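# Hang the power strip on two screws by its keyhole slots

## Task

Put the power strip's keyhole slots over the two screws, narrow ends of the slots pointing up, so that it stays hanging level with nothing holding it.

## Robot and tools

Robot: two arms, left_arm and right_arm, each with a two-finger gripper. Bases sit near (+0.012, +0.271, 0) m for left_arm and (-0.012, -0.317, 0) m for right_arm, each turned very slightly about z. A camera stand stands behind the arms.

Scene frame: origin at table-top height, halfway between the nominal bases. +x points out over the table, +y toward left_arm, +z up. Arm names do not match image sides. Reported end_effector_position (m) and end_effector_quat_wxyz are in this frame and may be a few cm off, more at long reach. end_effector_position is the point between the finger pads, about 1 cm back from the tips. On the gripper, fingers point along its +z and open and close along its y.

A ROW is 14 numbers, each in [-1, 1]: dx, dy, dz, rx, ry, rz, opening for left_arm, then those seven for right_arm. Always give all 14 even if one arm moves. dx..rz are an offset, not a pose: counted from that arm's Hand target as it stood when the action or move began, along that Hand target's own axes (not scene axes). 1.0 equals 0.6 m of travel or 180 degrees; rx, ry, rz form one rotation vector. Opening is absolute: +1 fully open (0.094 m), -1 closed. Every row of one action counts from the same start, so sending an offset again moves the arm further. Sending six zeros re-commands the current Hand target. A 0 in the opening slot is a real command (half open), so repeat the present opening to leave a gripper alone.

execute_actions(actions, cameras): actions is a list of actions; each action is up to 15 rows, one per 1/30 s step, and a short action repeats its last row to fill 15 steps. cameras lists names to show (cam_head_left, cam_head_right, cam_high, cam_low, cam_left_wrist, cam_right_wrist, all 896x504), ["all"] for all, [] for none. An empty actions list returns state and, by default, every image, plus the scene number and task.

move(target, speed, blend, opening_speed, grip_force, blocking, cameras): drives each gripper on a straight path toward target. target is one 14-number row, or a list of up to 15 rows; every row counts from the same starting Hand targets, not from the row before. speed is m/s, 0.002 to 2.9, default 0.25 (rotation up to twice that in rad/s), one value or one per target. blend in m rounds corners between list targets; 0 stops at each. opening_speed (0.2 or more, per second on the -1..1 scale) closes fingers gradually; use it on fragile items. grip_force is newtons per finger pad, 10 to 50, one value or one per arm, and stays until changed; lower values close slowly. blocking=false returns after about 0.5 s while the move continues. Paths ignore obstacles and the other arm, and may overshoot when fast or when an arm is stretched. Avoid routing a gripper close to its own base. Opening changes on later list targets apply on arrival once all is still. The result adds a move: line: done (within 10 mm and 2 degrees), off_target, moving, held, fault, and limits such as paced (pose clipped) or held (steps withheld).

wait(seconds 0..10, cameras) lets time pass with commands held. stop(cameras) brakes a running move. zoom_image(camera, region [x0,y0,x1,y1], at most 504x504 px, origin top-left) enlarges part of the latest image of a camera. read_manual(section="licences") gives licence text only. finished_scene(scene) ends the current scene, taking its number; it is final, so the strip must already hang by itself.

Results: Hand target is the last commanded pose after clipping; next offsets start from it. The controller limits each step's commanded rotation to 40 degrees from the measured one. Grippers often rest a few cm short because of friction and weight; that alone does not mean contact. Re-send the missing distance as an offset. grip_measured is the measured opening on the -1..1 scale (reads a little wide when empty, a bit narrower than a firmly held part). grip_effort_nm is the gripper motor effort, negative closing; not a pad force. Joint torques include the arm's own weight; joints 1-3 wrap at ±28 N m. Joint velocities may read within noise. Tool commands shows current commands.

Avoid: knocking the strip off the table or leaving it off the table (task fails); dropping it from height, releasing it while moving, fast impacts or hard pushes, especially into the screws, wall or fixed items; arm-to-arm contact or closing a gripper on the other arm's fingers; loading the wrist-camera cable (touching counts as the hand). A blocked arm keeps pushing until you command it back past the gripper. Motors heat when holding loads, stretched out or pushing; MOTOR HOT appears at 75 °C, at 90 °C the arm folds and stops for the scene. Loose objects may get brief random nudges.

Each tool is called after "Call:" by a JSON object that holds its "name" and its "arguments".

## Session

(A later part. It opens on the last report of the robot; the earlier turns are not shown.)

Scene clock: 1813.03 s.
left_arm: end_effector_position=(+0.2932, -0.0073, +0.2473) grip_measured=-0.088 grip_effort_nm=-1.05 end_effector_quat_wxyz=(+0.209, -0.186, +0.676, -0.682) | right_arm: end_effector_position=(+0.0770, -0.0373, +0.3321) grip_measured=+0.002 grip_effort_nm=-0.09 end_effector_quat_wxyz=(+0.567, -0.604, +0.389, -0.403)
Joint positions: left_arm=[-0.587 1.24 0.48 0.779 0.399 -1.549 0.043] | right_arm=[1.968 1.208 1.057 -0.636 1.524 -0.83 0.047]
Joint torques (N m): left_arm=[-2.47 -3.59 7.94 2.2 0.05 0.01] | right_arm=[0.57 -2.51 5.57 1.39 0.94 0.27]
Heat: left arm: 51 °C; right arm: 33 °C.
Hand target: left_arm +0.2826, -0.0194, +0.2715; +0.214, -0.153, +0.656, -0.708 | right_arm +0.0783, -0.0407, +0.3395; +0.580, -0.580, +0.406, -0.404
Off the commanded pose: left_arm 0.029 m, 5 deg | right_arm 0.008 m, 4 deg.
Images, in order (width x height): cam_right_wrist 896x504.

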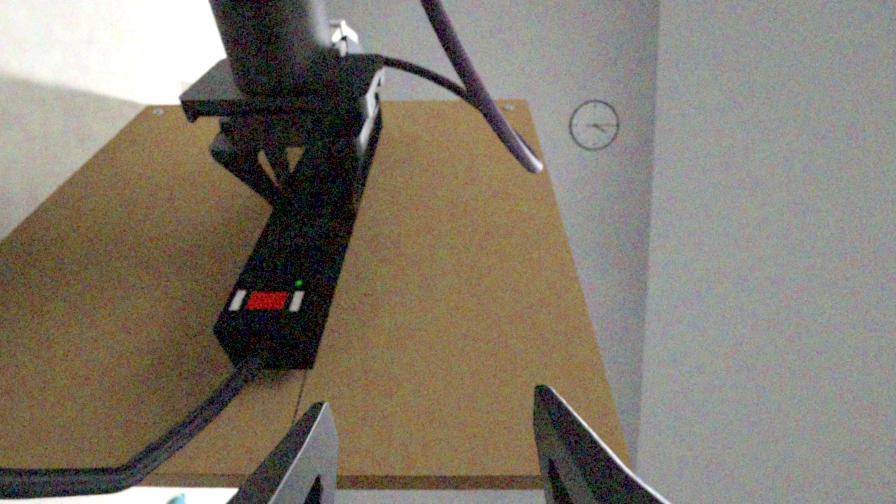

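Call:
{"name": "execute_actions", "arguments": {"actions": [[[0,0,-0.004,0,0,-0.006,-0.45,0,0,0,0,0,0,0],[0,0,-0.01,0,0,-0.012,-0.45,0,0,0,0,0,0,0],[0,0,-0.01,0,0,-0.012,-0.45,0,0,0,0,0,0,0],[0,0,-0.004,0,0,-0.012,-0.45,0,0,0,0,0,0,0],[0,0,0.002,0,0,-0.012,-0.45,0,0,0,0,0,0,0],[0,0,0.006,0,0,-0.012,-0.45,0,0,0,0,0,0,0],[0,0,0,0,0,-0.012,-0.45,0,0,0,0,0,0,0]],[[0,0,-0.004,0,0,0,-0.45,0,0,0,0,0,0,0],[0,0,-0.01,0,0,0,-0.45,0,0,0,0,0,0,0],[0,0,-0.01,0,0,0,-0.45,0,0,0,0,0,0,0],[0,0,-0.004,0,0,0,-0.45,0,0,0,0,0,0,0],[0,0,0.002,0,0,0,-0.45,0,0,0,0,0,0,0],[0,0,0.006,0,0,0,-0.45,0,0,0,0,0,0,0],[0,0,0.004,0,0,0,-0.45,0,0,0,0,0,0,0]]], "cameras": ["cam_right_wrist"]}}

Call:
{"name": "zoom_image", "arguments": {"camera": "cam_right_wrist", "region": [170, 60, 470, 400]}}

Scene clock: 1824.83 s.
left_arm: end_effector_position=(+0.2923, -0.0080, +0.2472) grip_measured=-0.088 grip_effort_nm=-1.05 end_effector_quat_wxyz=(+0.206, -0.189, +0.675, -0.683) | right_arm: end_effector_position=(+0.0770, -0.0373, +0.3321) grip_measured=+0.002 grip_effort_nm=-0.09 end_effector_quat_wxyz=(+0.567, -0.604, +0.389, -0.403)
Joint positions: left_arm=[-0.592 1.239 0.478 0.779 0.395 -1.558 0.043] | right_arm=[1.968 1.208 1.057 -0.636 1.524 -0.83 0.047]
Joint torques (N m): left_arm=[-2.48 -2.85 8.7 2.21 0.06 -0.31] | right_arm=[0.4 -2.37 5.68 1.38 0.92 0.26]
Heat: left arm: 52 °C; right arm: 33 °C.
Hand target: left_arm +0.2838, -0.0215, +0.2717; +0.201, -0.166, +0.653, -0.712 | right_arm +0.0783, -0.0407, +0.3395; +0.580, -0.580, +0.406, -0.404
Off the commanded pose: left_arm 0.029 m, 5 deg | right_arm 0.008 m, 4 deg.
Images, in order (width x height): cam_right_wrist 896x504.

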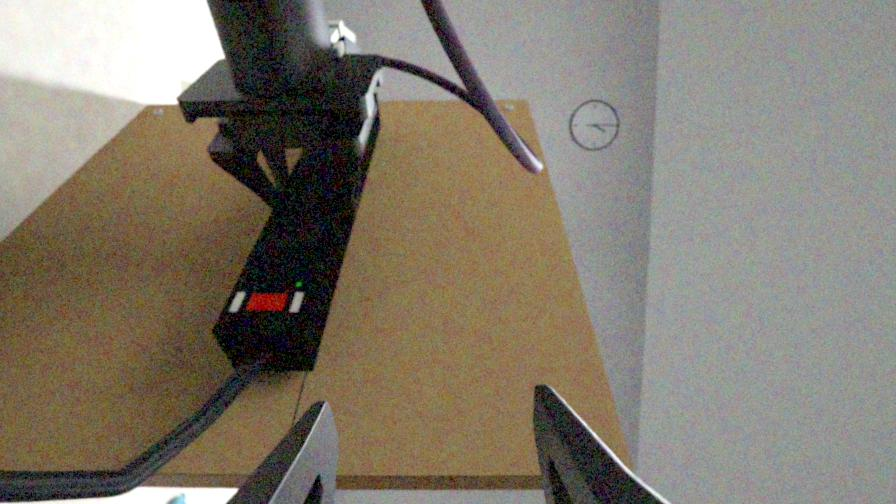

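Scaled by 1.482.

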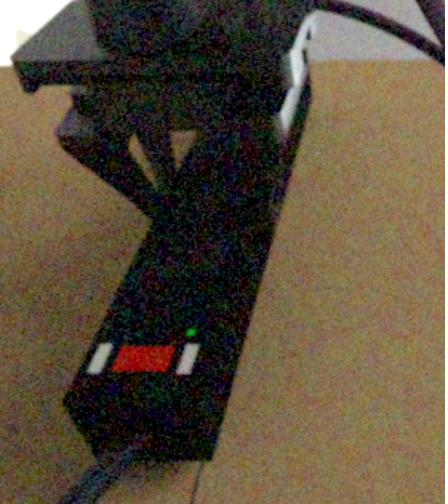

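Call:
{"name": "zoom_image", "arguments": {"camera": "cam_right_wrist", "region": [500, 80, 660, 500]}}

Call:
{"name": "zoom_image", "arguments": {"camera": "cam_right_wrist", "region": [0, 90, 200, 260]}}

Call:
{"name": "zoom_image", "arguments": {"camera": "cam_right_wrist", "region": [250, 350, 350, 490]}}

Scaled by 1.200.

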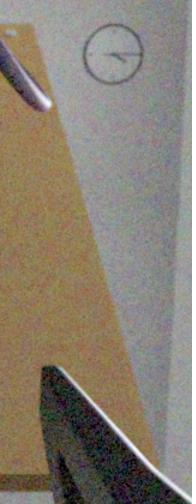

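Scaled by 2.520.

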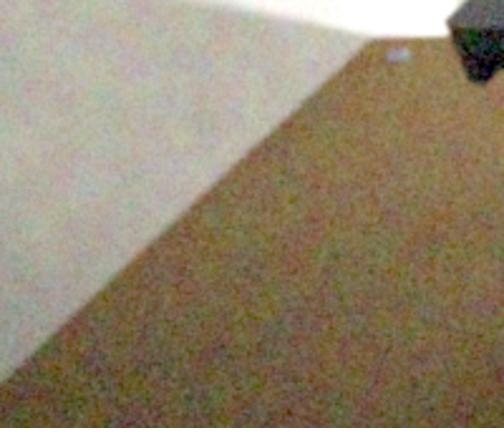

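Scaled by 3.600.

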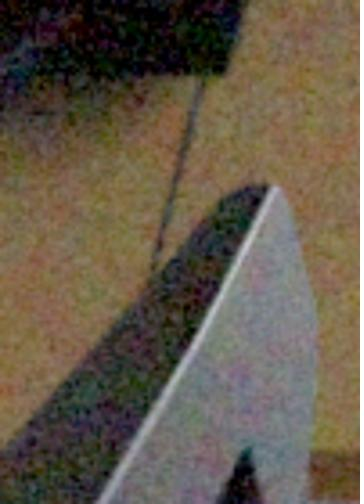

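Call:
{"name": "move", "arguments": {"target": [[0,0,-0.016,0,0,0,-0.45,0,0,0,0,0,0,0],[-0.029,-0.028,-0.016,0,0,0,-0.45,0,0,0,0,0,0,0],[-0.029,-0.028,-0.004,0,0,0,-0.45,0,0,0,0,0,0,0]], "speed": 0.05, "cameras": ["cam_right_wrist"]}}

Call:
{"name": "zoom_image", "arguments": {"camera": "cam_right_wrist", "region": [170, 60, 470, 400]}}

Scene clock: 1876.57 s.
left_arm: end_effector_position=(+0.2948, -0.0029, +0.2531) grip_measured=-0.088 grip_effort_nm=-1.05 end_effector_quat_wxyz=(+0.192, -0.183, +0.676, -0.688) | right_arm: end_effector_position=(+0.0770, -0.0373, +0.3321) grip_measured=+0.002 grip_effort_nm=-0.09 end_effector_quat_wxyz=(+0.567, -0.604, +0.389, -0.403)
Joint positions: left_arm=[-0.544 1.233 0.498 0.756 0.473 -1.573 0.043] | right_arm=[1.968 1.208 1.057 -0.636 1.524 -0.83 0.047]
Joint torques (N m): left_arm=[-0.54 -4.16 11.92 1.61 -0.01 -0.24] | right_arm=[0.54 -2.62 5.6 1.41 0.93 0.26]
Heat: left arm: 52 °C; right arm: 33 °C.
Hand target: left_arm +0.2965, -0.0096, +0.2886; +0.200, -0.166, +0.653, -0.712 | right_arm +0.0783, -0.0407, +0.3395; +0.580, -0.580, +0.406, -0.404
Off the commanded pose: left_arm 0.036 m, 4 deg | right_arm 0.008 m, 4 deg.
move: off_target (left_arm, right_arm)
Images, in order (width x height): cam_right_wrist 896x504.

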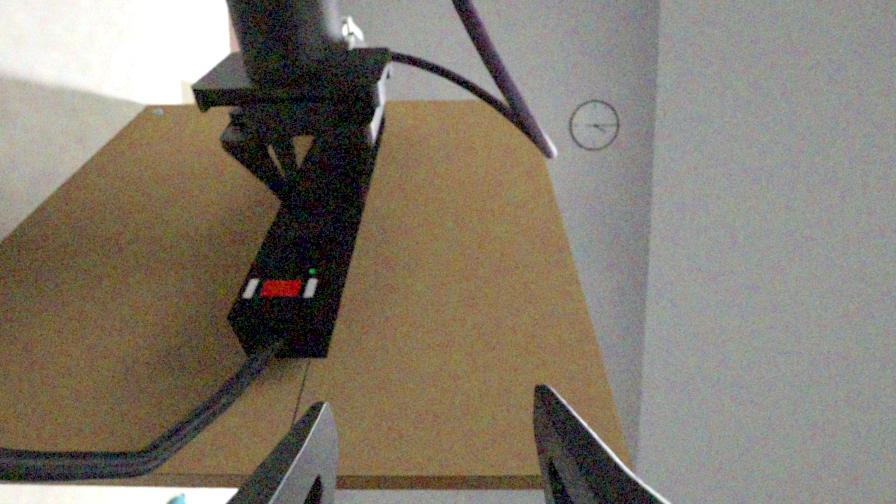

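Scaled by 1.482.

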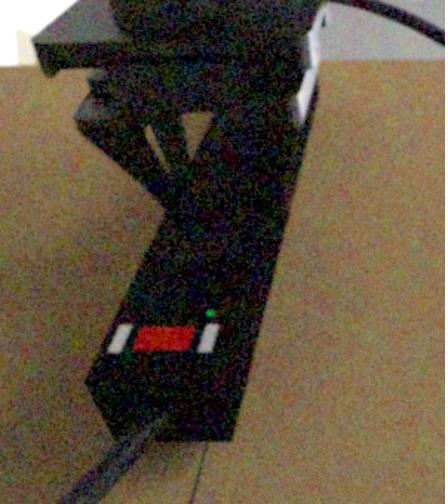

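Call:
{"name": "move", "arguments": {"target": [[0.004,-0.004,0.006,0,0,0,-0.45,0,0,0,0,0,0,0],[0.004,-0.004,0.011,0,0,0,-0.45,0,0,0,0,0,0,0]], "speed": 0.03, "cameras": ["cam_right_wrist"]}}

Call:
{"name": "zoom_image", "arguments": {"camera": "cam_right_wrist", "region": [170, 60, 470, 400]}}

Scene clock: 1883.57 s.
left_arm: end_effector_position=(+0.2958, -0.0049, +0.2539) grip_measured=-0.088 grip_effort_nm=-1.05 end_effector_quat_wxyz=(+0.194, -0.188, +0.676, -0.686) | right_arm: end_effector_position=(+0.0770, -0.0373, +0.3321) grip_measured=+0.002 grip_effort_nm=-0.09 end_effector_quat_wxyz=(+0.567, -0.604, +0.389, -0.403)
Joint positions: left_arm=[-0.557 1.233 0.508 0.742 0.451 -1.573 0.043] | right_arm=[1.968 1.208 1.057 -0.636 1.524 -0.83 0.047]
Joint torques (N m): left_arm=[-1.21 -3.4 12.71 1.68 0.02 -0.2] | right_arm=[0.42 -2.54 5.72 1.38 0.94 0.26]
Heat: left arm: 50 °C; right arm: 33 °C.
Hand target: left_arm +0.2976, -0.0163, +0.2916; +0.201, -0.166, +0.653, -0.712 | right_arm +0.0783, -0.0407, +0.3395; +0.580, -0.580, +0.406, -0.404
Off the commanded pose: left_arm 0.039 m, 5 deg | right_arm 0.008 m, 4 deg.
move: off_target (left_arm, right_arm)
Images, in order (width x height): cam_right_wrist 896x504.

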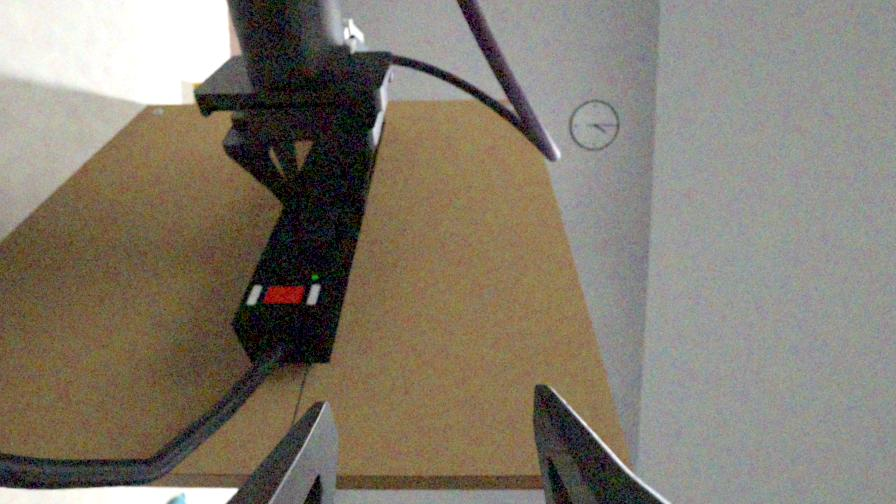

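Scaled by 1.482.

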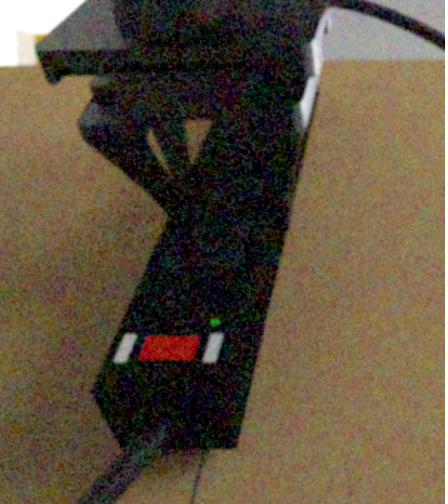

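Call:
{"name": "execute_actions", "arguments": {"actions": [[[0,0,-0.006,0,0,0.004,-0.45,0,0,0,0,0,0,0],[0,0,-0.012,0,0,0.008,-0.45,0,0,0,0,0,0,0],[0,0.002,-0.012,0,0,0.01,-0.45,0,0,0,0,0,0,0],[0,0.002,-0.006,0,0,0.01,-0.45,0,0,0,0,0,0,0],[0,0.002,0.002,0,0,0.01,-0.45,0,0,0,0,0,0,0],[0,0.002,0.006,0,0,0.01,-0.45,0,0,0,0,0,0,0],[0,0.002,0.0,0,0,0.01,-0.45,0,0,0,0,0,0,0]],[[0,0,-0.004,0,0,0,-0.45,0,0,0,0,0,0,0],[0,0,-0.01,0,0,0,-0.45,0,0,0,0,0,0,0],[0,0,-0.01,0,0,0,-0.45,0,0,0,0,0,0,0],[0,0,-0.004,0,0,0,-0.45,0,0,0,0,0,0,0],[0,0,0.002,0,0,0,-0.45,0,0,0,0,0,0,0],[0,0,0.006,0,0,0,-0.45,0,0,0,0,0,0,0],[0,0,0.002,0,0,0,-0.45,0,0,0,0,0,0,0]]], "cameras": ["cam_right_wrist"]}}

Call:
{"name": "zoom_image", "arguments": {"camera": "cam_right_wrist", "region": [170, 60, 470, 400]}}

Scene clock: 1892.90 s.
left_arm: end_effector_position=(+0.2959, -0.0053, +0.2532) grip_measured=-0.088 grip_effort_nm=-1.05 end_effector_quat_wxyz=(+0.196, -0.186, +0.678, -0.684) | right_arm: end_effector_position=(+0.0770, -0.0373, +0.3321) grip_measured=+0.002 grip_effort_nm=-0.09 end_effector_quat_wxyz=(+0.567, -0.604, +0.389, -0.403)
Joint positions: left_arm=[-0.558 1.234 0.508 0.741 0.448 -1.566 0.043] | right_arm=[1.968 1.208 1.057 -0.636 1.524 -0.83 0.047]
Joint torques (N m): left_arm=[-1.22 -3.02 12.71 1.77 0 0.09] | right_arm=[0.49 -2.5 5.56 1.38 0.93 0.25]
Heat: left arm: 49 °C; right arm: 33 °C.
Hand target: left_arm +0.2982, -0.0174, +0.2906; +0.212, -0.155, +0.655, -0.709 | right_arm +0.0783, -0.0407, +0.3395; +0.580, -0.580, +0.406, -0.404
Off the commanded pose: left_arm 0.039 m, 5 deg | right_arm 0.008 m, 4 deg.
Images, in order (width x height): cam_right_wrist 896x504.

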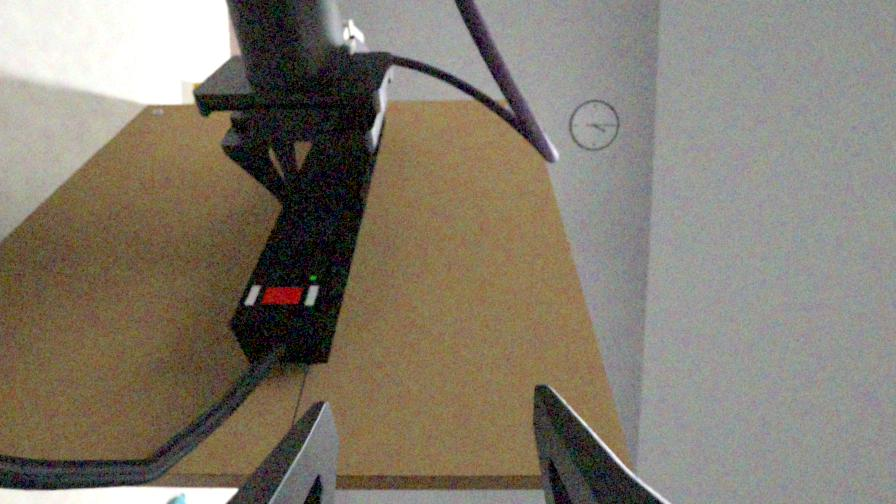

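Scaled by 1.482.

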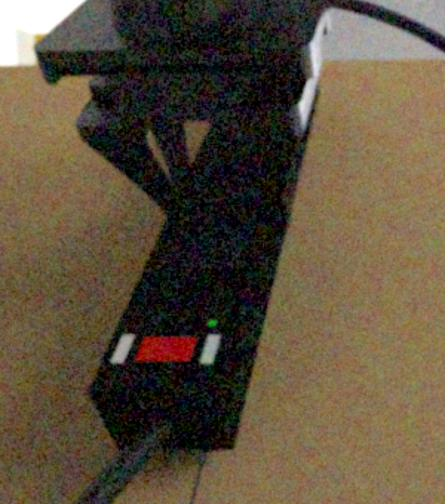

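Call:
{"name": "execute_actions", "arguments": {"actions": [[[0,0,-0.006,0,0,0.004,-0.45,0,0,0,0,0,0,0],[0,0,-0.012,0,0,0.008,-0.45,0,0,0,0,0,0,0],[0,0,-0.012,0,0,0.01,-0.45,0,0,0,0,0,0,0],[0,0,-0.006,0,0,0.01,-0.45,0,0,0,0,0,0,0],[0,0,0.002,0,0,0.008,-0.45,0,0,0,0,0,0,0],[0,0,0.006,0,0,0.008,-0.45,0,0,0,0,0,0,0],[0,0,0.003,0,0,0.006,-0.45,0,0,0,0,0,0,0]],[[0,0,-0.004,0,0,0,-0.45,0,0,0,0,0,0,0],[0,0.002,-0.013,0,0,0,-0.45,0,0,0,0,0,0,0],[0,0.002,-0.013,0,0,0,-0.45,0,0,0,0,0,0,0],[0,0.002,-0.004,0,0,0,-0.45,0,0,0,0,0,0,0],[0,0.002,0.002,0,0,0,-0.45,0,0,0,0,0,0,0],[0,0.002,0.006,0,0,0,-0.45,0,0,0,0,0,0,0],[0,0.002,0.002,0,0,0,-0.45,0,0,0,0,0,0,0]]], "cameras": ["cam_right_wrist"]}}

Call:
{"name": "zoom_image", "arguments": {"camera": "cam_right_wrist", "region": [170, 60, 470, 400]}}

Scene clock: 1902.87 s.
left_arm: end_effector_position=(+0.2961, -0.0054, +0.2526) grip_measured=-0.088 grip_effort_nm=-1.05 end_effector_quat_wxyz=(+0.199, -0.183, +0.679, -0.683) | right_arm: end_effector_position=(+0.0770, -0.0373, +0.3321) grip_measured=+0.002 grip_effort_nm=-0.09 end_effector_quat_wxyz=(+0.567, -0.604, +0.389, -0.403)
Joint positions: left_arm=[-0.558 1.236 0.508 0.741 0.448 -1.556 0.043] | right_arm=[1.968 1.208 1.057 -0.636 1.524 -0.83 0.047]
Joint torques (N m): left_arm=[-1.72 -2.21 13.07 1.87 -0.08 0.18] | right_arm=[0.55 -2.54 5.74 1.38 0.94 0.27]
Heat: left arm: 48 °C; right arm: 33 °C.
Hand target: left_arm +0.2999, -0.0200, +0.2896; +0.218, -0.149, +0.656, -0.706 | right_arm +0.0783, -0.0407, +0.3395; +0.580, -0.580, +0.406, -0.404
Off the commanded pose: left_arm 0.040 m, 6 deg | right_arm 0.008 m, 4 deg.
Images, in order (width x height): cam_right_wrist 896x504.

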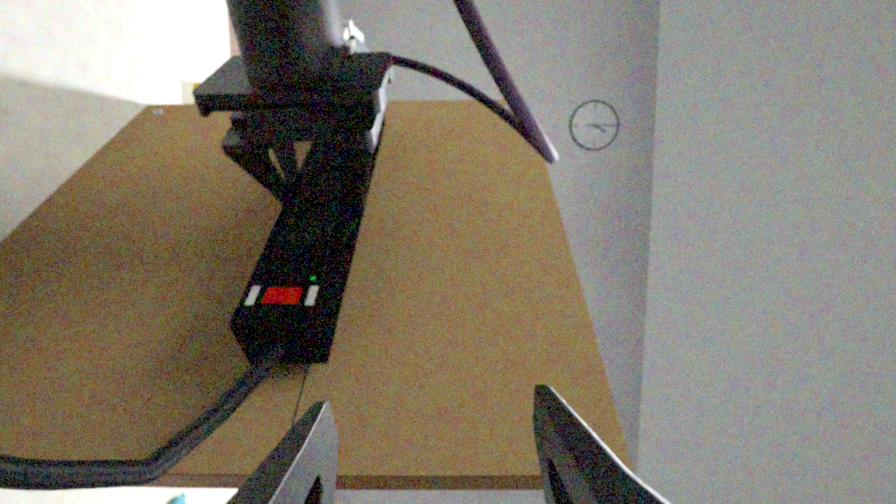

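Scaled by 1.482.

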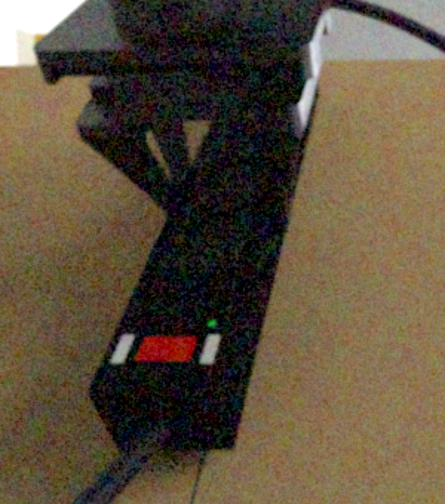

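Call:
{"name": "execute_actions", "arguments": {"actions": [[[0,0,-0.007,0,0,0,-0.45,0,0,0,0,0,0,0],[0,0,-0.014,0,0,0,-0.45,0,0,0,0,0,0,0],[0.001,0,-0.02,0,0,0,-0.45,0,0,0,0,0,0,0],[0.002,0,-0.024,0,0,0,-0.45,0,0,0,0,0,0,0],[0.003,0,-0.024,0,0,0,-0.45,0,0,0,0,0,0,0],[0.004,0,-0.02,0,0,0,-0.45,0,0,0,0,0,0,0],[0.004,0,-0.016,0,0,0,-0.45,0,0,0,0,0,0,0],[0.004,0,-0.012,0,0,0,-0.45,0,0,0,0,0,0,0],[0.004,0,-0.008,0,0,0,-0.45,0,0,0,0,0,0,0],[0.004,0,-0.004,0,0,0,-0.45,0,0,0,0,0,0,0]],[[0,0,-0.007,0,0,0,-0.45,0,0,0,0,0,0,0],[0,0,-0.014,0,0,0,-0.45,0,0,0,0,0,0,0],[0.001,0,-0.018,0,0,0,-0.45,0,0,0,0,0,0,0],[0.002,0,-0.018,0,0,0,-0.45,0,0,0,0,0,0,0],[0.003,0,-0.018,0,0,0,-0.45,0,0,0,0,0,0,0],[0.004,0,-0.016,0,0,0,-0.45,0,0,0,0,0,0,0],[0.004,0,-0.012,0,0,0,-0.45,0,0,0,0,0,0,0],[0.004,0,-0.008,0,0,0,-0.45,0,0,0,0,0,0,0],[0.004,0,-0.004,0,0,0,-0.45,0,0,0,0,0,0,0],[0.004,0,0,0,0,0,-0.45,0,0,0,0,0,0,0]]], "cameras": ["cam_right_wrist"]}}

Call:
{"name": "zoom_image", "arguments": {"camera": "cam_right_wrist", "region": [170, 60, 470, 400]}}

Scene clock: 1925.53 s.
left_arm: end_effector_position=(+0.2961, -0.0052, +0.2532) grip_measured=-0.088 grip_effort_nm=-1.05 end_effector_quat_wxyz=(+0.201, -0.184, +0.678, -0.682) | right_arm: end_effector_position=(+0.0770, -0.0373, +0.3321) grip_measured=+0.002 grip_effort_nm=-0.09 end_effector_quat_wxyz=(+0.567, -0.604, +0.389, -0.403)
Joint positions: left_arm=[-0.561 1.233 0.508 0.739 0.44 -1.554 0.043] | right_arm=[1.968 1.208 1.057 -0.636 1.524 -0.83 0.047]
Joint torques (N m): left_arm=[-2.45 -3.04 11.99 1.83 -0.14 0.15] | right_arm=[0.5 -2.55 5.68 1.38 0.94 0.27]
Heat: left arm: 48 °C; right arm: 33 °C.
Hand target: left_arm +0.2945, -0.0204, +0.2890; +0.218, -0.149, +0.657, -0.706 | right_arm +0.0783, -0.0407, +0.3395; +0.580, -0.580, +0.406, -0.404
Off the commanded pose: left_arm 0.039 m, 6 deg | right_arm 0.008 m, 4 deg.
Images, in order (width x height): cam_right_wrist 896x504.

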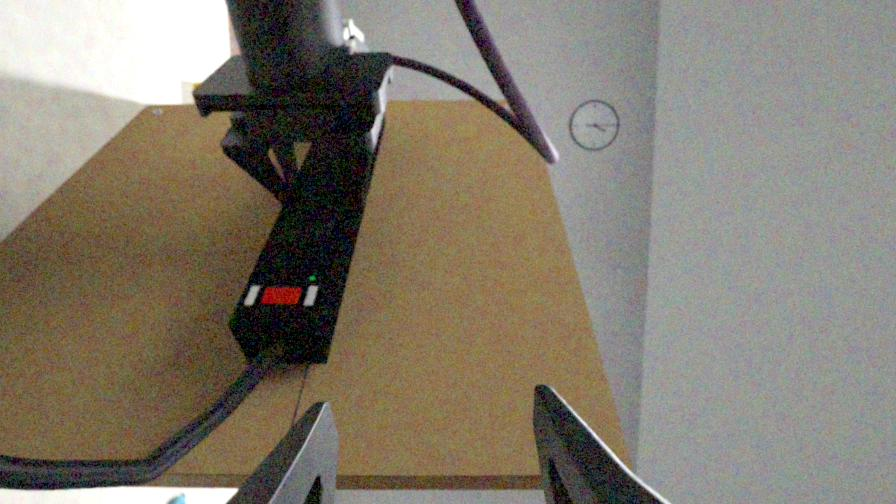

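Scaled by 1.482.

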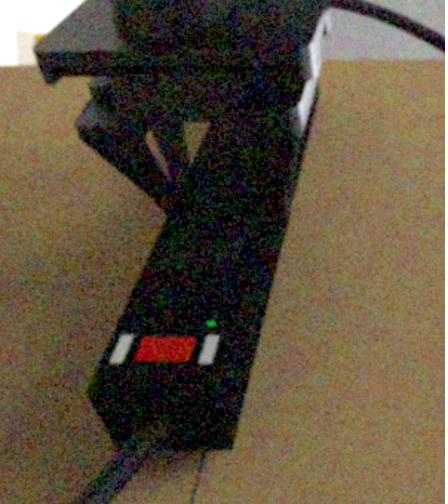

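Call:
{"name": "execute_actions", "arguments": {"actions": [[[0,0,-0.007,0,0,0,-0.45,0,0,0,0,0,0,0],[0,0,-0.014,0,0,0,-0.45,0,0,0,0,0,0,0],[0.001,0,-0.018,0,0,0,-0.45,0,0,0,0,0,0,0],[0.002,0,-0.018,0,0,0,-0.45,0,0,0,0,0,0,0],[0.003,0,-0.018,0,0,0,-0.45,0,0,0,0,0,0,0],[0.005,0,-0.016,0,0,0,-0.45,0,0,0,0,0,0,0],[0.005,0,-0.012,0,0,0,-0.45,0,0,0,0,0,0,0],[0.005,0,-0.008,0,0,0,-0.45,0,0,0,0,0,0,0],[0.005,0,-0.004,0,0,0,-0.45,0,0,0,0,0,0,0],[0.005,0,0,0,0,0,-0.45,0,0,0,0,0,0,0]],[[0,0,-0.007,0,0,0,-0.45,0,0,0,0,0,0,0],[0,0,-0.014,0,0,0,-0.45,0,0,0,0,0,0,0],[0.001,0,-0.018,0,0,0,-0.45,0,0,0,0,0,0,0],[0.002,0,-0.018,0,0,0,-0.45,0,0,0,0,0,0,0],[0.003,0,-0.018,0,0,0,-0.45,0,0,0,0,0,0,0],[0.005,0,-0.016,0,0,0,-0.45,0,0,0,0,0,0,0],[0.005,0,-0.012,0,0,0,-0.45,0,0,0,0,0,0,0],[0.005,0,-0.008,0,0,0,-0.45,0,0,0,0,0,0,0],[0.005,0,-0.004,0,0,0,-0.45,0,0,0,0,0,0,0],[0.005,0,0,0,0,0,-0.45,0,0,0,0,0,0,0]]], "cameras": []}}

Call:
{"name": "execute_actions", "arguments": {"actions": [[[0,0,-0.007,0,0,0,-0.45,0,0,0,0,0,0,0],[0,0,-0.014,0,0,0,-0.45,0,0,0,0,0,0,0],[0.001,0,-0.018,0,0,0,-0.45,0,0,0,0,0,0,0],[0.002,0,-0.018,0,0,0,-0.45,0,0,0,0,0,0,0],[0.003,0,-0.018,0,0,0,-0.45,0,0,0,0,0,0,0],[0.005,0,-0.016,0,0,0,-0.45,0,0,0,0,0,0,0],[0.005,0,-0.012,0,0,0,-0.45,0,0,0,0,0,0,0],[0.005,0,-0.008,0,0,0,-0.45,0,0,0,0,0,0,0],[0.005,0,-0.004,0,0,0,-0.45,0,0,0,0,0,0,0],[0.005,0,0,0,0,0,-0.45,0,0,0,0,0,0,0]],[[0,0,-0.007,0,0,0,-0.45,0,0,0,0,0,0,0],[0,0,-0.014,0,0,0,-0.45,0,0,0,0,0,0,0],[0.001,0,-0.018,0,0,0,-0.45,0,0,0,0,0,0,0],[0.002,0,-0.018,0,0,0,-0.45,0,0,0,0,0,0,0],[0.003,0,-0.018,0,0,0,-0.45,0,0,0,0,0,0,0],[0.005,0,-0.016,0,0,0,-0.45,0,0,0,0,0,0,0],[0.005,0,-0.012,0,0,0,-0.45,0,0,0,0,0,0,0],[0.005,0,-0.008,0,0,0,-0.45,0,0,0,0,0,0,0],[0.005,0,-0.004,0,0,0,-0.45,0,0,0,0,0,0,0],[0.005,0,0,0,0,0,-0.45,0,0,0,0,0,0,0]]], "cameras": ["cam_right_wrist"]}}

Call:
{"name": "zoom_image", "arguments": {"camera": "cam_right_wrist", "region": [170, 60, 470, 400]}}

Scene clock: 1942.30 s.
left_arm: end_effector_position=(+0.2963, -0.0053, +0.2541) grip_measured=-0.088 grip_effort_nm=-1.05 end_effector_quat_wxyz=(+0.208, -0.185, +0.678, -0.680) | right_arm: end_effector_position=(+0.0770, -0.0373, +0.3321) grip_measured=+0.002 grip_effort_nm=-0.09 end_effector_quat_wxyz=(+0.567, -0.604, +0.389, -0.403)
Joint positions: left_arm=[-0.57 1.227 0.508 0.733 0.418 -1.546 0.043] | right_arm=[1.968 1.208 1.057 -0.636 1.524 -0.83 0.047]
Joint torques (N m): left_arm=[-3.41 -3.36 11.37 1.89 -0.13 0.11] | right_arm=[0.59 -2.47 5.7 1.37 0.95 0.25]
Heat: left arm: 48 °C; right arm: 33 °C.
Hand target: left_arm +0.2893, -0.0234, +0.2886; +0.218, -0.149, +0.657, -0.706 | right_arm +0.0783, -0.0407, +0.3395; +0.580, -0.580, +0.406, -0.404
Off the commanded pose: left_arm 0.040 m, 6 deg | right_arm 0.008 m, 4 deg.
No camera images: "cameras" was empty.

Scene clock: 1943.60 s.
left_arm: end_effector_position=(+0.2960, -0.0058, +0.2553) grip_measured=-0.088 grip_effort_nm=-1.05 end_effector_quat_wxyz=(+0.218, -0.187, +0.677, -0.677) | right_arm: end_effector_position=(+0.0770, -0.0373, +0.3321) grip_measured=+0.002 grip_effort_nm=-0.09 end_effector_quat_wxyz=(+0.567, -0.604, +0.389, -0.403)
Joint positions: left_arm=[-0.586 1.217 0.508 0.723 0.385 -1.533 0.043] | right_arm=[1.968 1.208 1.057 -0.636 1.524 -0.83 0.047]
Joint torques (N m): left_arm=[-4.08 -3.3 10.76 1.95 -0.01 -0.02] | right_arm=[0.5 -2.41 5.67 1.37 0.95 0.26]
Heat: left arm: 48 °C; right arm: 33 °C.
Hand target: left_arm +0.2842, -0.0264, +0.2881; +0.218, -0.149, +0.657, -0.706 | right_arm +0.0783, -0.0407, +0.3395; +0.580, -0.580, +0.406, -0.404
Off the commanded pose: left_arm 0.041 m, 6 deg | right_arm 0.008 m, 4 deg.
Images, in order (width x height): cam_right_wrist 896x504.

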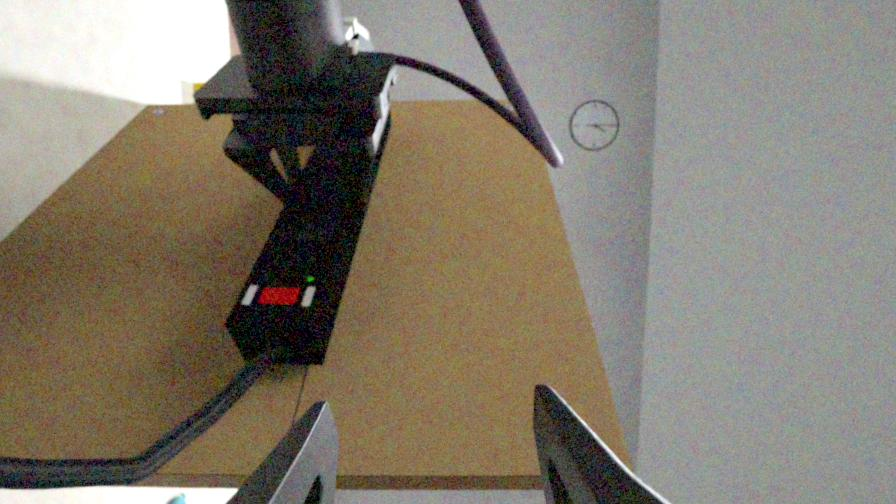

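Scaled by 1.482.

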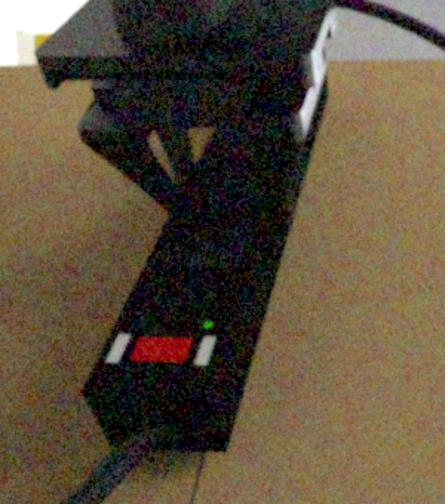

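Call:
{"name": "move", "arguments": {"target": [[-0.024,0,0.004,0,0.02,0,-0.45,0,0,0,0,0,0,0]], "speed": 0.04, "cameras": ["cam_right_wrist"]}}

Call:
{"name": "zoom_image", "arguments": {"camera": "cam_right_wrist", "region": [170, 60, 470, 400]}}

Scene clock: 1962.57 s.
left_arm: end_effector_position=(+0.2957, -0.0056, +0.2539) grip_measured=-0.088 grip_effort_nm=-1.05 end_effector_quat_wxyz=(+0.191, -0.163, +0.686, -0.682) | right_arm: end_effector_position=(+0.0770, -0.0373, +0.3321) grip_measured=+0.002 grip_effort_nm=-0.09 end_effector_quat_wxyz=(+0.567, -0.604, +0.389, -0.403)
Joint positions: left_arm=[-0.532 1.243 0.526 0.723 0.514 -1.533 0.043] | right_arm=[1.968 1.208 1.057 -0.636 1.524 -0.83 0.047]
Joint torques (N m): left_arm=[-1.07 -1.58 12.88 2.06 0.31 -0.1] | right_arm=[0.54 -2.56 5.56 1.37 0.94 0.27]
Heat: left arm: 48 °C; right arm: 33 °C.
Hand target: left_arm +0.2978, -0.0212, +0.2894; +0.198, -0.127, +0.663, -0.711 | right_arm +0.0783, -0.0407, +0.3395; +0.580, -0.580, +0.406, -0.404
Off the commanded pose: left_arm 0.039 m, 6 deg | right_arm 0.008 m, 4 deg.
move: off_target (left_arm, right_arm)
Images, in order (width x height): cam_right_wrist 896x504.

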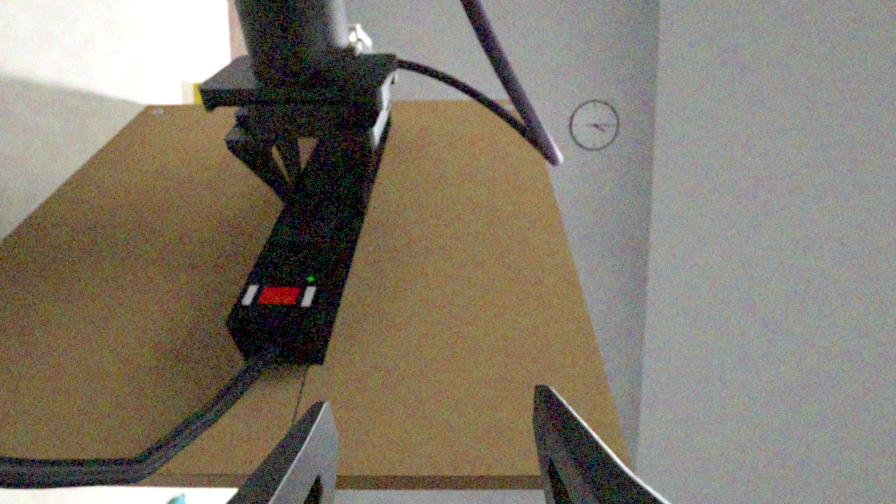

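Scaled by 1.482.

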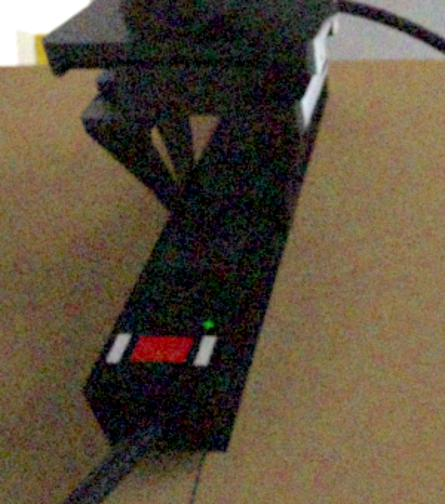

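Call:
{"name": "execute_actions", "arguments": {"actions": [[[0,0,-0.006,0,0.0,-0.002,-0.45,0,0,0,0,0,0,0],[0,0,-0.012,0,0.0,-0.004,-0.45,0,0,0,0,0,0,0],[0,0.001,-0.012,0,0.0,-0.006,-0.45,0,0,0,0,0,0,0],[0,0.002,-0.006,0,0.0,-0.006,-0.45,0,0,0,0,0,0,0],[0,0.002,0,0,0.0,-0.006,-0.45,0,0,0,0,0,0,0],[0,0.002,0.004,0,0.0,-0.006,-0.45,0,0,0,0,0,0,0],[0,0.002,0,0,0.0,-0.006,-0.45,0,0,0,0,0,0,0]],[[0,0,-0.006,0,0.0,-0.002,-0.45,0,0,0,0,0,0,0],[0,0,-0.012,0,0.0,-0.004,-0.45,0,0,0,0,0,0,0],[0,0.001,-0.012,0,0.0,-0.006,-0.45,0,0,0,0,0,0,0],[0,0.002,-0.006,0,0.0,-0.006,-0.45,0,0,0,0,0,0,0],[0,0.002,0,0,0.0,-0.006,-0.45,0,0,0,0,0,0,0],[0,0.002,0.004,0,0.0,-0.006,-0.45,0,0,0,0,0,0,0],[0,0.002,0,0,0.0,-0.006,-0.45,0,0,0,0,0,0,0]]], "cameras": []}}

Call:
{"name": "execute_actions", "arguments": {"actions": [[[0,0,-0.006,0,0.0,-0.002,-0.45,0,0,0,0,0,0,0],[0,0,-0.012,0,0.0,-0.004,-0.45,0,0,0,0,0,0,0],[0,0.001,-0.012,0,0.0,-0.006,-0.45,0,0,0,0,0,0,0],[0,0.002,-0.006,0,0.0,-0.006,-0.45,0,0,0,0,0,0,0],[0,0.002,0,0,0.0,-0.006,-0.45,0,0,0,0,0,0,0],[0,0.002,0.004,0,0.0,-0.006,-0.45,0,0,0,0,0,0,0],[0,0.002,0,0,0.0,-0.006,-0.45,0,0,0,0,0,0,0]],[[0,0,-0.006,0,0.0,-0.002,-0.45,0,0,0,0,0,0,0],[0,0,-0.012,0,0.0,-0.004,-0.45,0,0,0,0,0,0,0],[0,0.001,-0.012,0,0.0,-0.006,-0.45,0,0,0,0,0,0,0],[0,0.002,-0.006,0,0.0,-0.006,-0.45,0,0,0,0,0,0,0],[0,0.002,0,0,0.0,-0.006,-0.45,0,0,0,0,0,0,0],[0,0.002,0.004,0,0.0,-0.006,-0.45,0,0,0,0,0,0,0],[0,0.002,0,0,0.0,-0.006,-0.45,0,0,0,0,0,0,0]]], "cameras": ["cam_right_wrist"]}}

Call:
{"name": "zoom_image", "arguments": {"camera": "cam_right_wrist", "region": [170, 60, 470, 400]}}

Scene clock: 1979.17 s.
left_arm: end_effector_position=(+0.2960, -0.0057, +0.2536) grip_measured=-0.088 grip_effort_nm=-1.05 end_effector_quat_wxyz=(+0.188, -0.161, +0.687, -0.684) | right_arm: end_effector_position=(+0.0770, -0.0373, +0.3321) grip_measured=+0.002 grip_effort_nm=-0.08 end_effector_quat_wxyz=(+0.567, -0.604, +0.389, -0.403)
Joint positions: left_arm=[-0.526 1.25 0.527 0.728 0.529 -1.535 0.043] | right_arm=[1.968 1.208 1.057 -0.636 1.524 -0.83 0.047]
Joint torques (N m): left_arm=[-1.44 -1.48 12.42 2.08 0.17 -0.51] | right_arm=[0.47 -2.51 5.7 1.38 0.95 0.27]
Heat: left arm: 51 °C; right arm: 33 °C.
Hand target: left_arm +0.2980, -0.0214, +0.2870; +0.184, -0.139, +0.661, -0.714 | right_arm +0.0783, -0.0407, +0.3395; +0.580, -0.580, +0.406, -0.404
Off the commanded pose: left_arm 0.037 m, 5 deg | right_arm 0.008 m, 4 deg.
No camera images: "cameras" was empty.

Scene clock: 1980.47 s.
left_arm: end_effector_position=(+0.2963, -0.0055, +0.2538) grip_measured=-0.088 grip_effort_nm=-1.05 end_effector_quat_wxyz=(+0.186, -0.160, +0.686, -0.685) | right_arm: end_effector_position=(+0.0770, -0.0373, +0.3321) grip_measured=+0.002 grip_effort_nm=-0.09 end_effector_quat_wxyz=(+0.567, -0.604, +0.389, -0.403)
Joint positions: left_arm=[-0.521 1.254 0.527 0.737 0.538 -1.54 0.043] | right_arm=[1.968 1.208 1.057 -0.636 1.524 -0.83 0.047]
Joint torques (N m): left_arm=[-1.74 -1.55 12.18 2.04 0.06 -0.86] | right_arm=[0.4 -2.48 5.67 1.37 0.92 0.26]
Heat: left arm: 51 °C; right arm: 33 °C.
Hand target: left_arm +0.2982, -0.0215, +0.2846; +0.171, -0.152, +0.658, -0.718 | right_arm +0.0783, -0.0407, +0.3395; +0.580, -0.580, +0.406, -0.404
Off the commanded pose: left_arm 0.035 m, 5 deg | right_arm 0.008 m, 4 deg.
Images, in order (width x height): cam_right_wrist 896x504.

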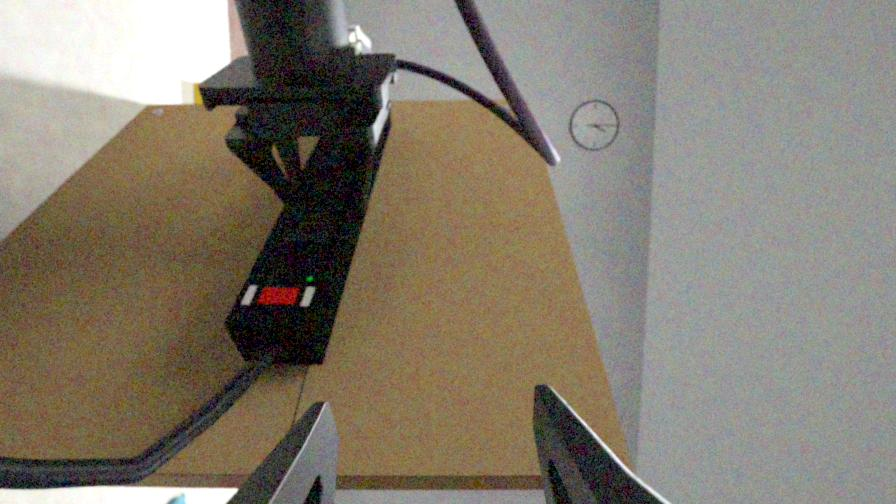

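Scaled by 1.482.

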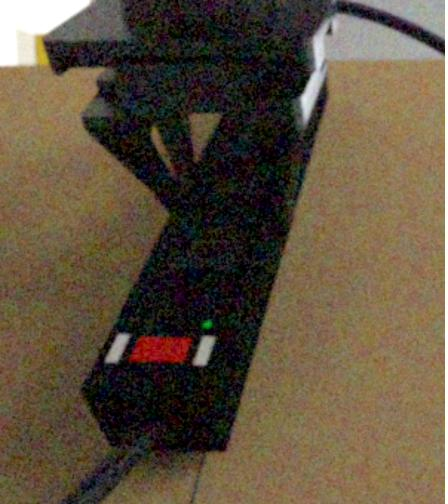

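Call:
{"name": "move", "arguments": {"target": [[0,0,-0.012,0,0,0,-0.45,0,0,0,0,0,0,0]], "speed": 0.04, "cameras": ["cam_right_wrist"]}}

Call:
{"name": "zoom_image", "arguments": {"camera": "cam_right_wrist", "region": [170, 60, 470, 400]}}

Scene clock: 1989.07 s.
left_arm: end_effector_position=(+0.2958, -0.0055, +0.2538) grip_measured=-0.088 grip_effort_nm=-1.05 end_effector_quat_wxyz=(+0.184, -0.158, +0.686, -0.686) | right_arm: end_effector_position=(+0.0770, -0.0373, +0.3321) grip_measured=+0.002 grip_effort_nm=-0.08 end_effector_quat_wxyz=(+0.567, -0.604, +0.389, -0.403)
Joint positions: left_arm=[-0.52 1.254 0.527 0.737 0.544 -1.54 0.043] | right_arm=[1.968 1.208 1.057 -0.636 1.524 -0.83 0.047]
Joint torques (N m): left_arm=[-0.83 -3.03 10.61 2 0.14 -0.9] | right_arm=[0.53 -2.47 5.48 1.39 0.96 0.26]
Heat: left arm: 52 °C; right arm: 33 °C.
Hand target: left_arm +0.2950, -0.0151, +0.2840; +0.171, -0.152, +0.658, -0.718 | right_arm +0.0783, -0.0407, +0.3395; +0.580, -0.580, +0.406, -0.404
Off the commanded pose: left_arm 0.032 m, 5 deg | right_arm 0.008 m, 4 deg.
move: off_target (left_arm, right_arm)
Images, in order (width x height): cam_right_wrist 896x504.

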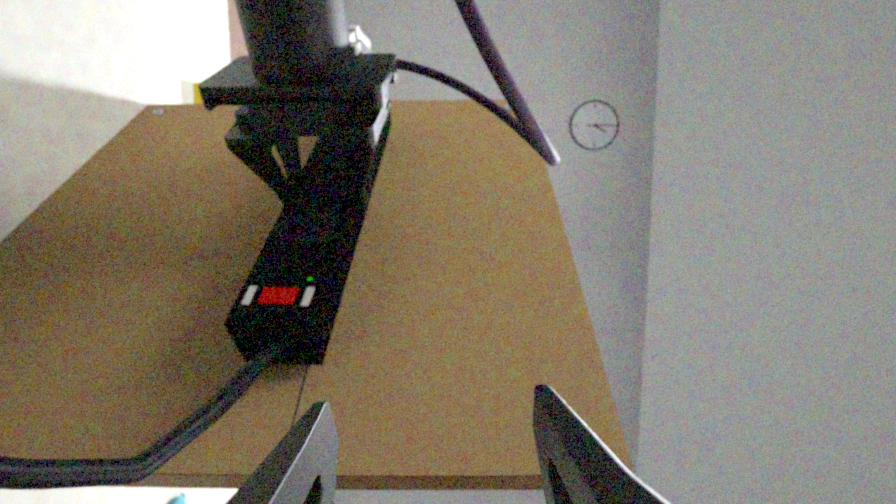

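Scaled by 1.482.

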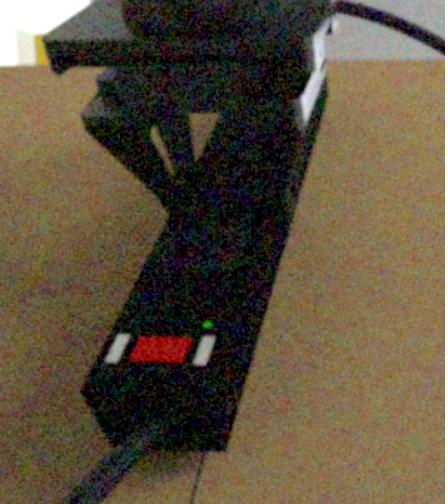

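Call:
{"name": "move", "arguments": {"target": [[0,0,-0.008,0,0,0,-0.45,0,0,0,0,0,0,0]], "speed": 0.04, "cameras": []}}

Call:
{"name": "move", "arguments": {"target": [[0,0,-0.006,0,0,0,-0.45,0,0,0,0,0,0,0]], "speed": 0.04, "cameras": ["cam_right_wrist"]}}

Call:
{"name": "zoom_image", "arguments": {"camera": "cam_right_wrist", "region": [170, 60, 470, 400]}}

Scene clock: 1996.40 s.
left_arm: end_effector_position=(+0.2963, -0.0050, +0.2535) grip_measured=-0.088 grip_effort_nm=-1.05 end_effector_quat_wxyz=(+0.179, -0.164, +0.685, -0.687) | right_arm: end_effector_position=(+0.0770, -0.0373, +0.3321) grip_measured=+0.002 grip_effort_nm=-0.09 end_effector_quat_wxyz=(+0.567, -0.604, +0.389, -0.403)
Joint positions: left_arm=[-0.517 1.256 0.527 0.738 0.547 -1.557 0.043] | right_arm=[1.968 1.208 1.057 -0.636 1.524 -0.83 0.047]
Joint torques (N m): left_arm=[-0.2 -4.1 9.61 1.96 0.23 -0.74] | right_arm=[0.53 -2.48 5.68 1.39 0.94 0.27]
Heat: left arm: 51 °C; right arm: 33 °C.
Hand target: left_arm +0.2929, -0.0108, +0.2836; +0.171, -0.152, +0.658, -0.718 | right_arm +0.0783, -0.0407, +0.3395; +0.580, -0.580, +0.406, -0.404
Off the commanded pose: left_arm 0.031 m, 5 deg | right_arm 0.008 m, 4 deg.
move: off_target (left_arm, right_arm)
No camera images: "cameras" was empty.

Scene clock: 1997.53 s.
left_arm: end_effector_position=(+0.2967, -0.0046, +0.2536) grip_measured=-0.088 grip_effort_nm=-1.05 end_effector_quat_wxyz=(+0.171, -0.172, +0.683, -0.689) | right_arm: end_effector_position=(+0.0770, -0.0373, +0.3321) grip_measured=+0.002 grip_effort_nm=-0.08 end_effector_quat_wxyz=(+0.567, -0.604, +0.389, -0.403)
Joint positions: left_arm=[-0.515 1.256 0.527 0.738 0.547 -1.579 0.043] | right_arm=[1.968 1.208 1.057 -0.636 1.524 -0.83 0.047]
Joint torques (N m): left_arm=[0.05 -4.96 8.75 1.98 0.29 -0.48] | right_arm=[0.49 -2.5 5.5 1.39 0.94 0.24]
Heat: left arm: 51 °C; right arm: 33 °C.
Hand target: left_arm +0.2913, -0.0076, +0.2833; +0.171, -0.152, +0.658, -0.718 | right_arm +0.0783, -0.0407, +0.3395; +0.580, -0.580, +0.406, -0.404
Off the commanded pose: left_arm 0.030 m, 5 deg | right_arm 0.008 m, 4 deg.
move: off_target (left_arm, right_arm)
Images, in order (width x height): cam_right_wrist 896x504.

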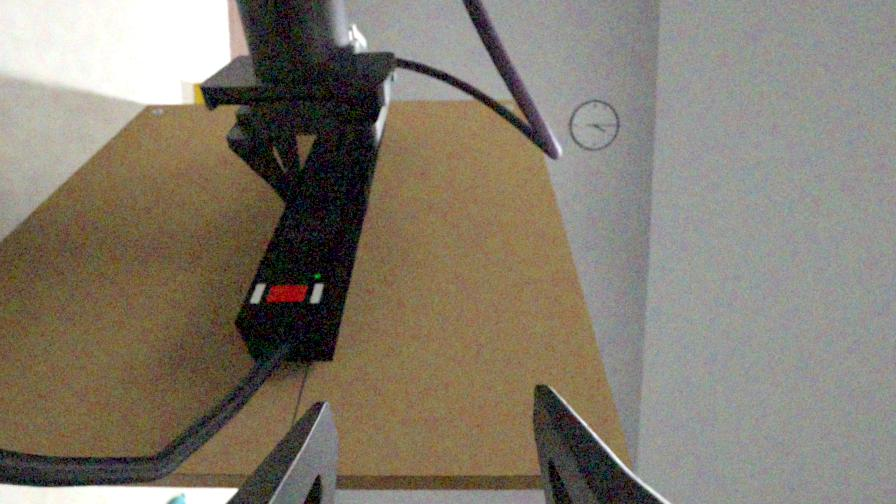

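Scaled by 1.482.

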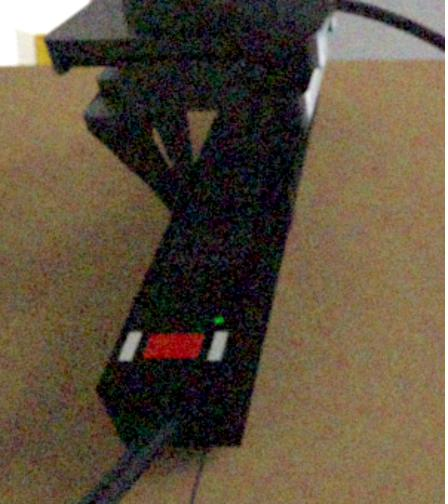

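Call:
{"name": "move", "arguments": {"target": [[0,0,-0.010,0,-0.02,0.008,-0.45,0,0,0,0,0,0,0],[0.022,-0.004,-0.010,0,-0.02,0.008,-0.45,0,0,0,0,0,0,0],[0.022,-0.004,0.006,0,-0.02,0.008,-0.45,0,0,0,0,0,0,0]], "speed": 0.05, "cameras": ["cam_right_wrist"]}}

Call:
{"name": "zoom_image", "arguments": {"camera": "cam_right_wrist", "region": [170, 60, 470, 400]}}

Scene clock: 2014.20 s.
left_arm: end_effector_position=(+0.2804, -0.0126, +0.2697) grip_measured=-0.088 grip_effort_nm=-1.05 end_effector_quat_wxyz=(+0.192, -0.172, +0.667, -0.699) | right_arm: end_effector_position=(+0.0770, -0.0373, +0.3321) grip_measured=+0.002 grip_effort_nm=-0.09 end_effector_quat_wxyz=(+0.567, -0.604, +0.389, -0.403)
Joint positions: left_arm=[-0.606 1.187 0.508 0.737 0.426 -1.578 0.043] | right_arm=[1.968 1.208 1.057 -0.636 1.524 -0.83 0.047]
Joint torques (N m): left_arm=[-0.75 -2.99 9.06 1.6 -0.22 -0.08] | right_arm=[0.51 -2.41 5.53 1.42 0.94 0.25]
Heat: left arm: 50 °C; right arm: 33 °C.
Hand target: left_arm +0.2810, -0.0165, +0.2859; +0.200, -0.166, +0.654, -0.710 | right_arm +0.0783, -0.0407, +0.3395; +0.580, -0.580, +0.406, -0.404
Off the commanded pose: left_arm 0.017 m, 2 deg | right_arm 0.008 m, 4 deg.
move: off_target (left_arm, right_arm)
Images, in order (width x height): cam_right_wrist 896x504.

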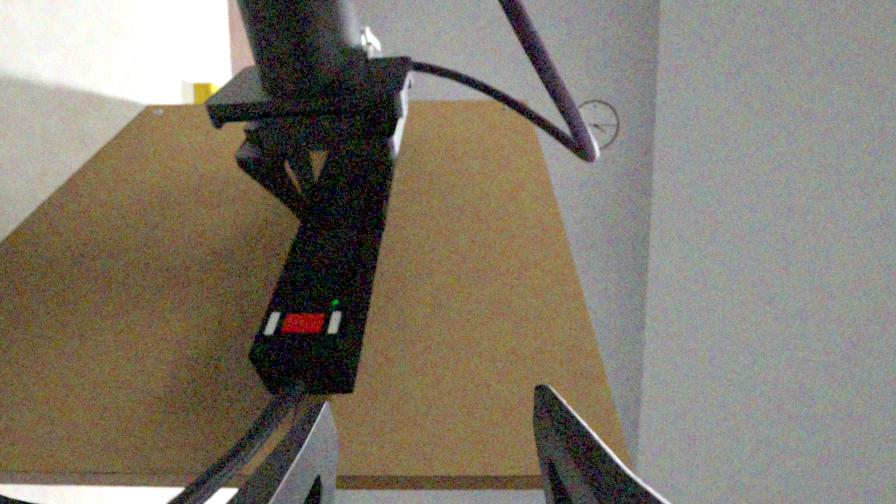

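Scaled by 1.482.

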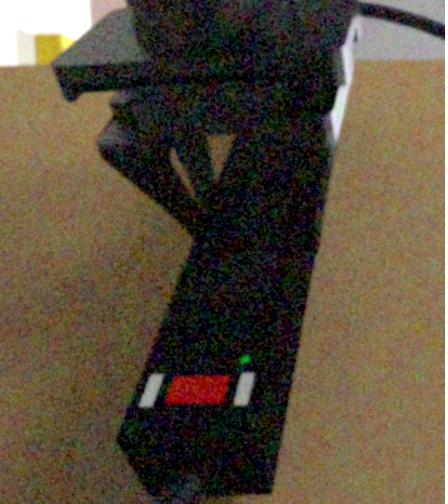

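Call:
{"name": "move", "arguments": {"target": [[-0.022,0.006,-0.004,0,0.0,0.002,-0.45,0,0,0,0,0,0,0]], "speed": 0.05, "cameras": ["cam_right_wrist"]}}

Call:
{"name": "zoom_image", "arguments": {"camera": "cam_right_wrist", "region": [170, 60, 470, 400]}}

Scene clock: 2020.77 s.
left_arm: end_effector_position=(+0.2911, -0.0060, +0.2595) grip_measured=-0.088 grip_effort_nm=-1.05 end_effector_quat_wxyz=(+0.192, -0.182, +0.673, -0.690) | right_arm: end_effector_position=(+0.0770, -0.0373, +0.3321) grip_measured=+0.002 grip_effort_nm=-0.08 end_effector_quat_wxyz=(+0.567, -0.604, +0.389, -0.403)
Joint positions: left_arm=[-0.564 1.214 0.508 0.737 0.454 -1.577 0.043] | right_arm=[1.968 1.208 1.057 -0.636 1.524 -0.83 0.047]
Joint torques (N m): left_arm=[0.43 -3.36 9.02 1.93 0.14 -0.07] | right_arm=[0.53 -2.5 5.61 1.41 0.93 0.25]
Heat: left arm: 49 °C; right arm: 33 °C.
Hand target: left_arm +0.2914, -0.0080, +0.2824; +0.202, -0.164, +0.655, -0.710 | right_arm +0.0783, -0.0407, +0.3395; +0.580, -0.580, +0.406, -0.404
Off the commanded pose: left_arm 0.023 m, 4 deg | right_arm 0.008 m, 4 deg.
move: off_target (left_arm, right_arm)
Images, in order (width x height): cam_right_wrist 896x504.

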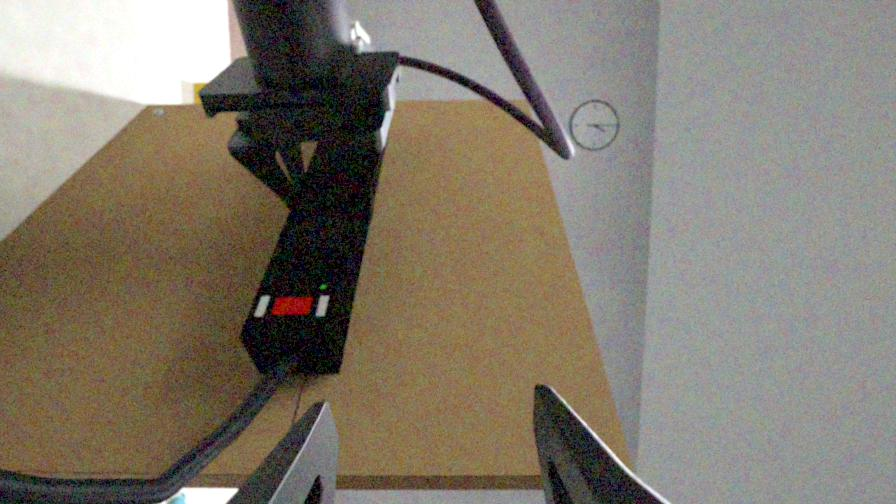

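Scaled by 1.482.

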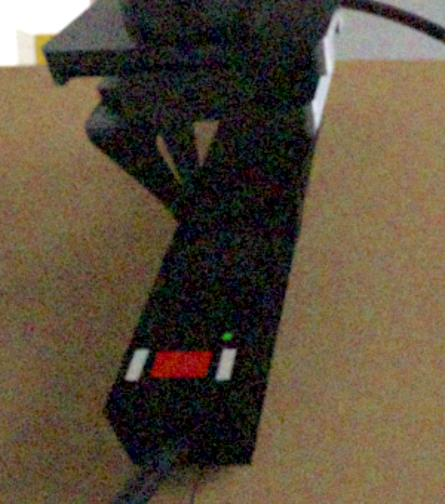

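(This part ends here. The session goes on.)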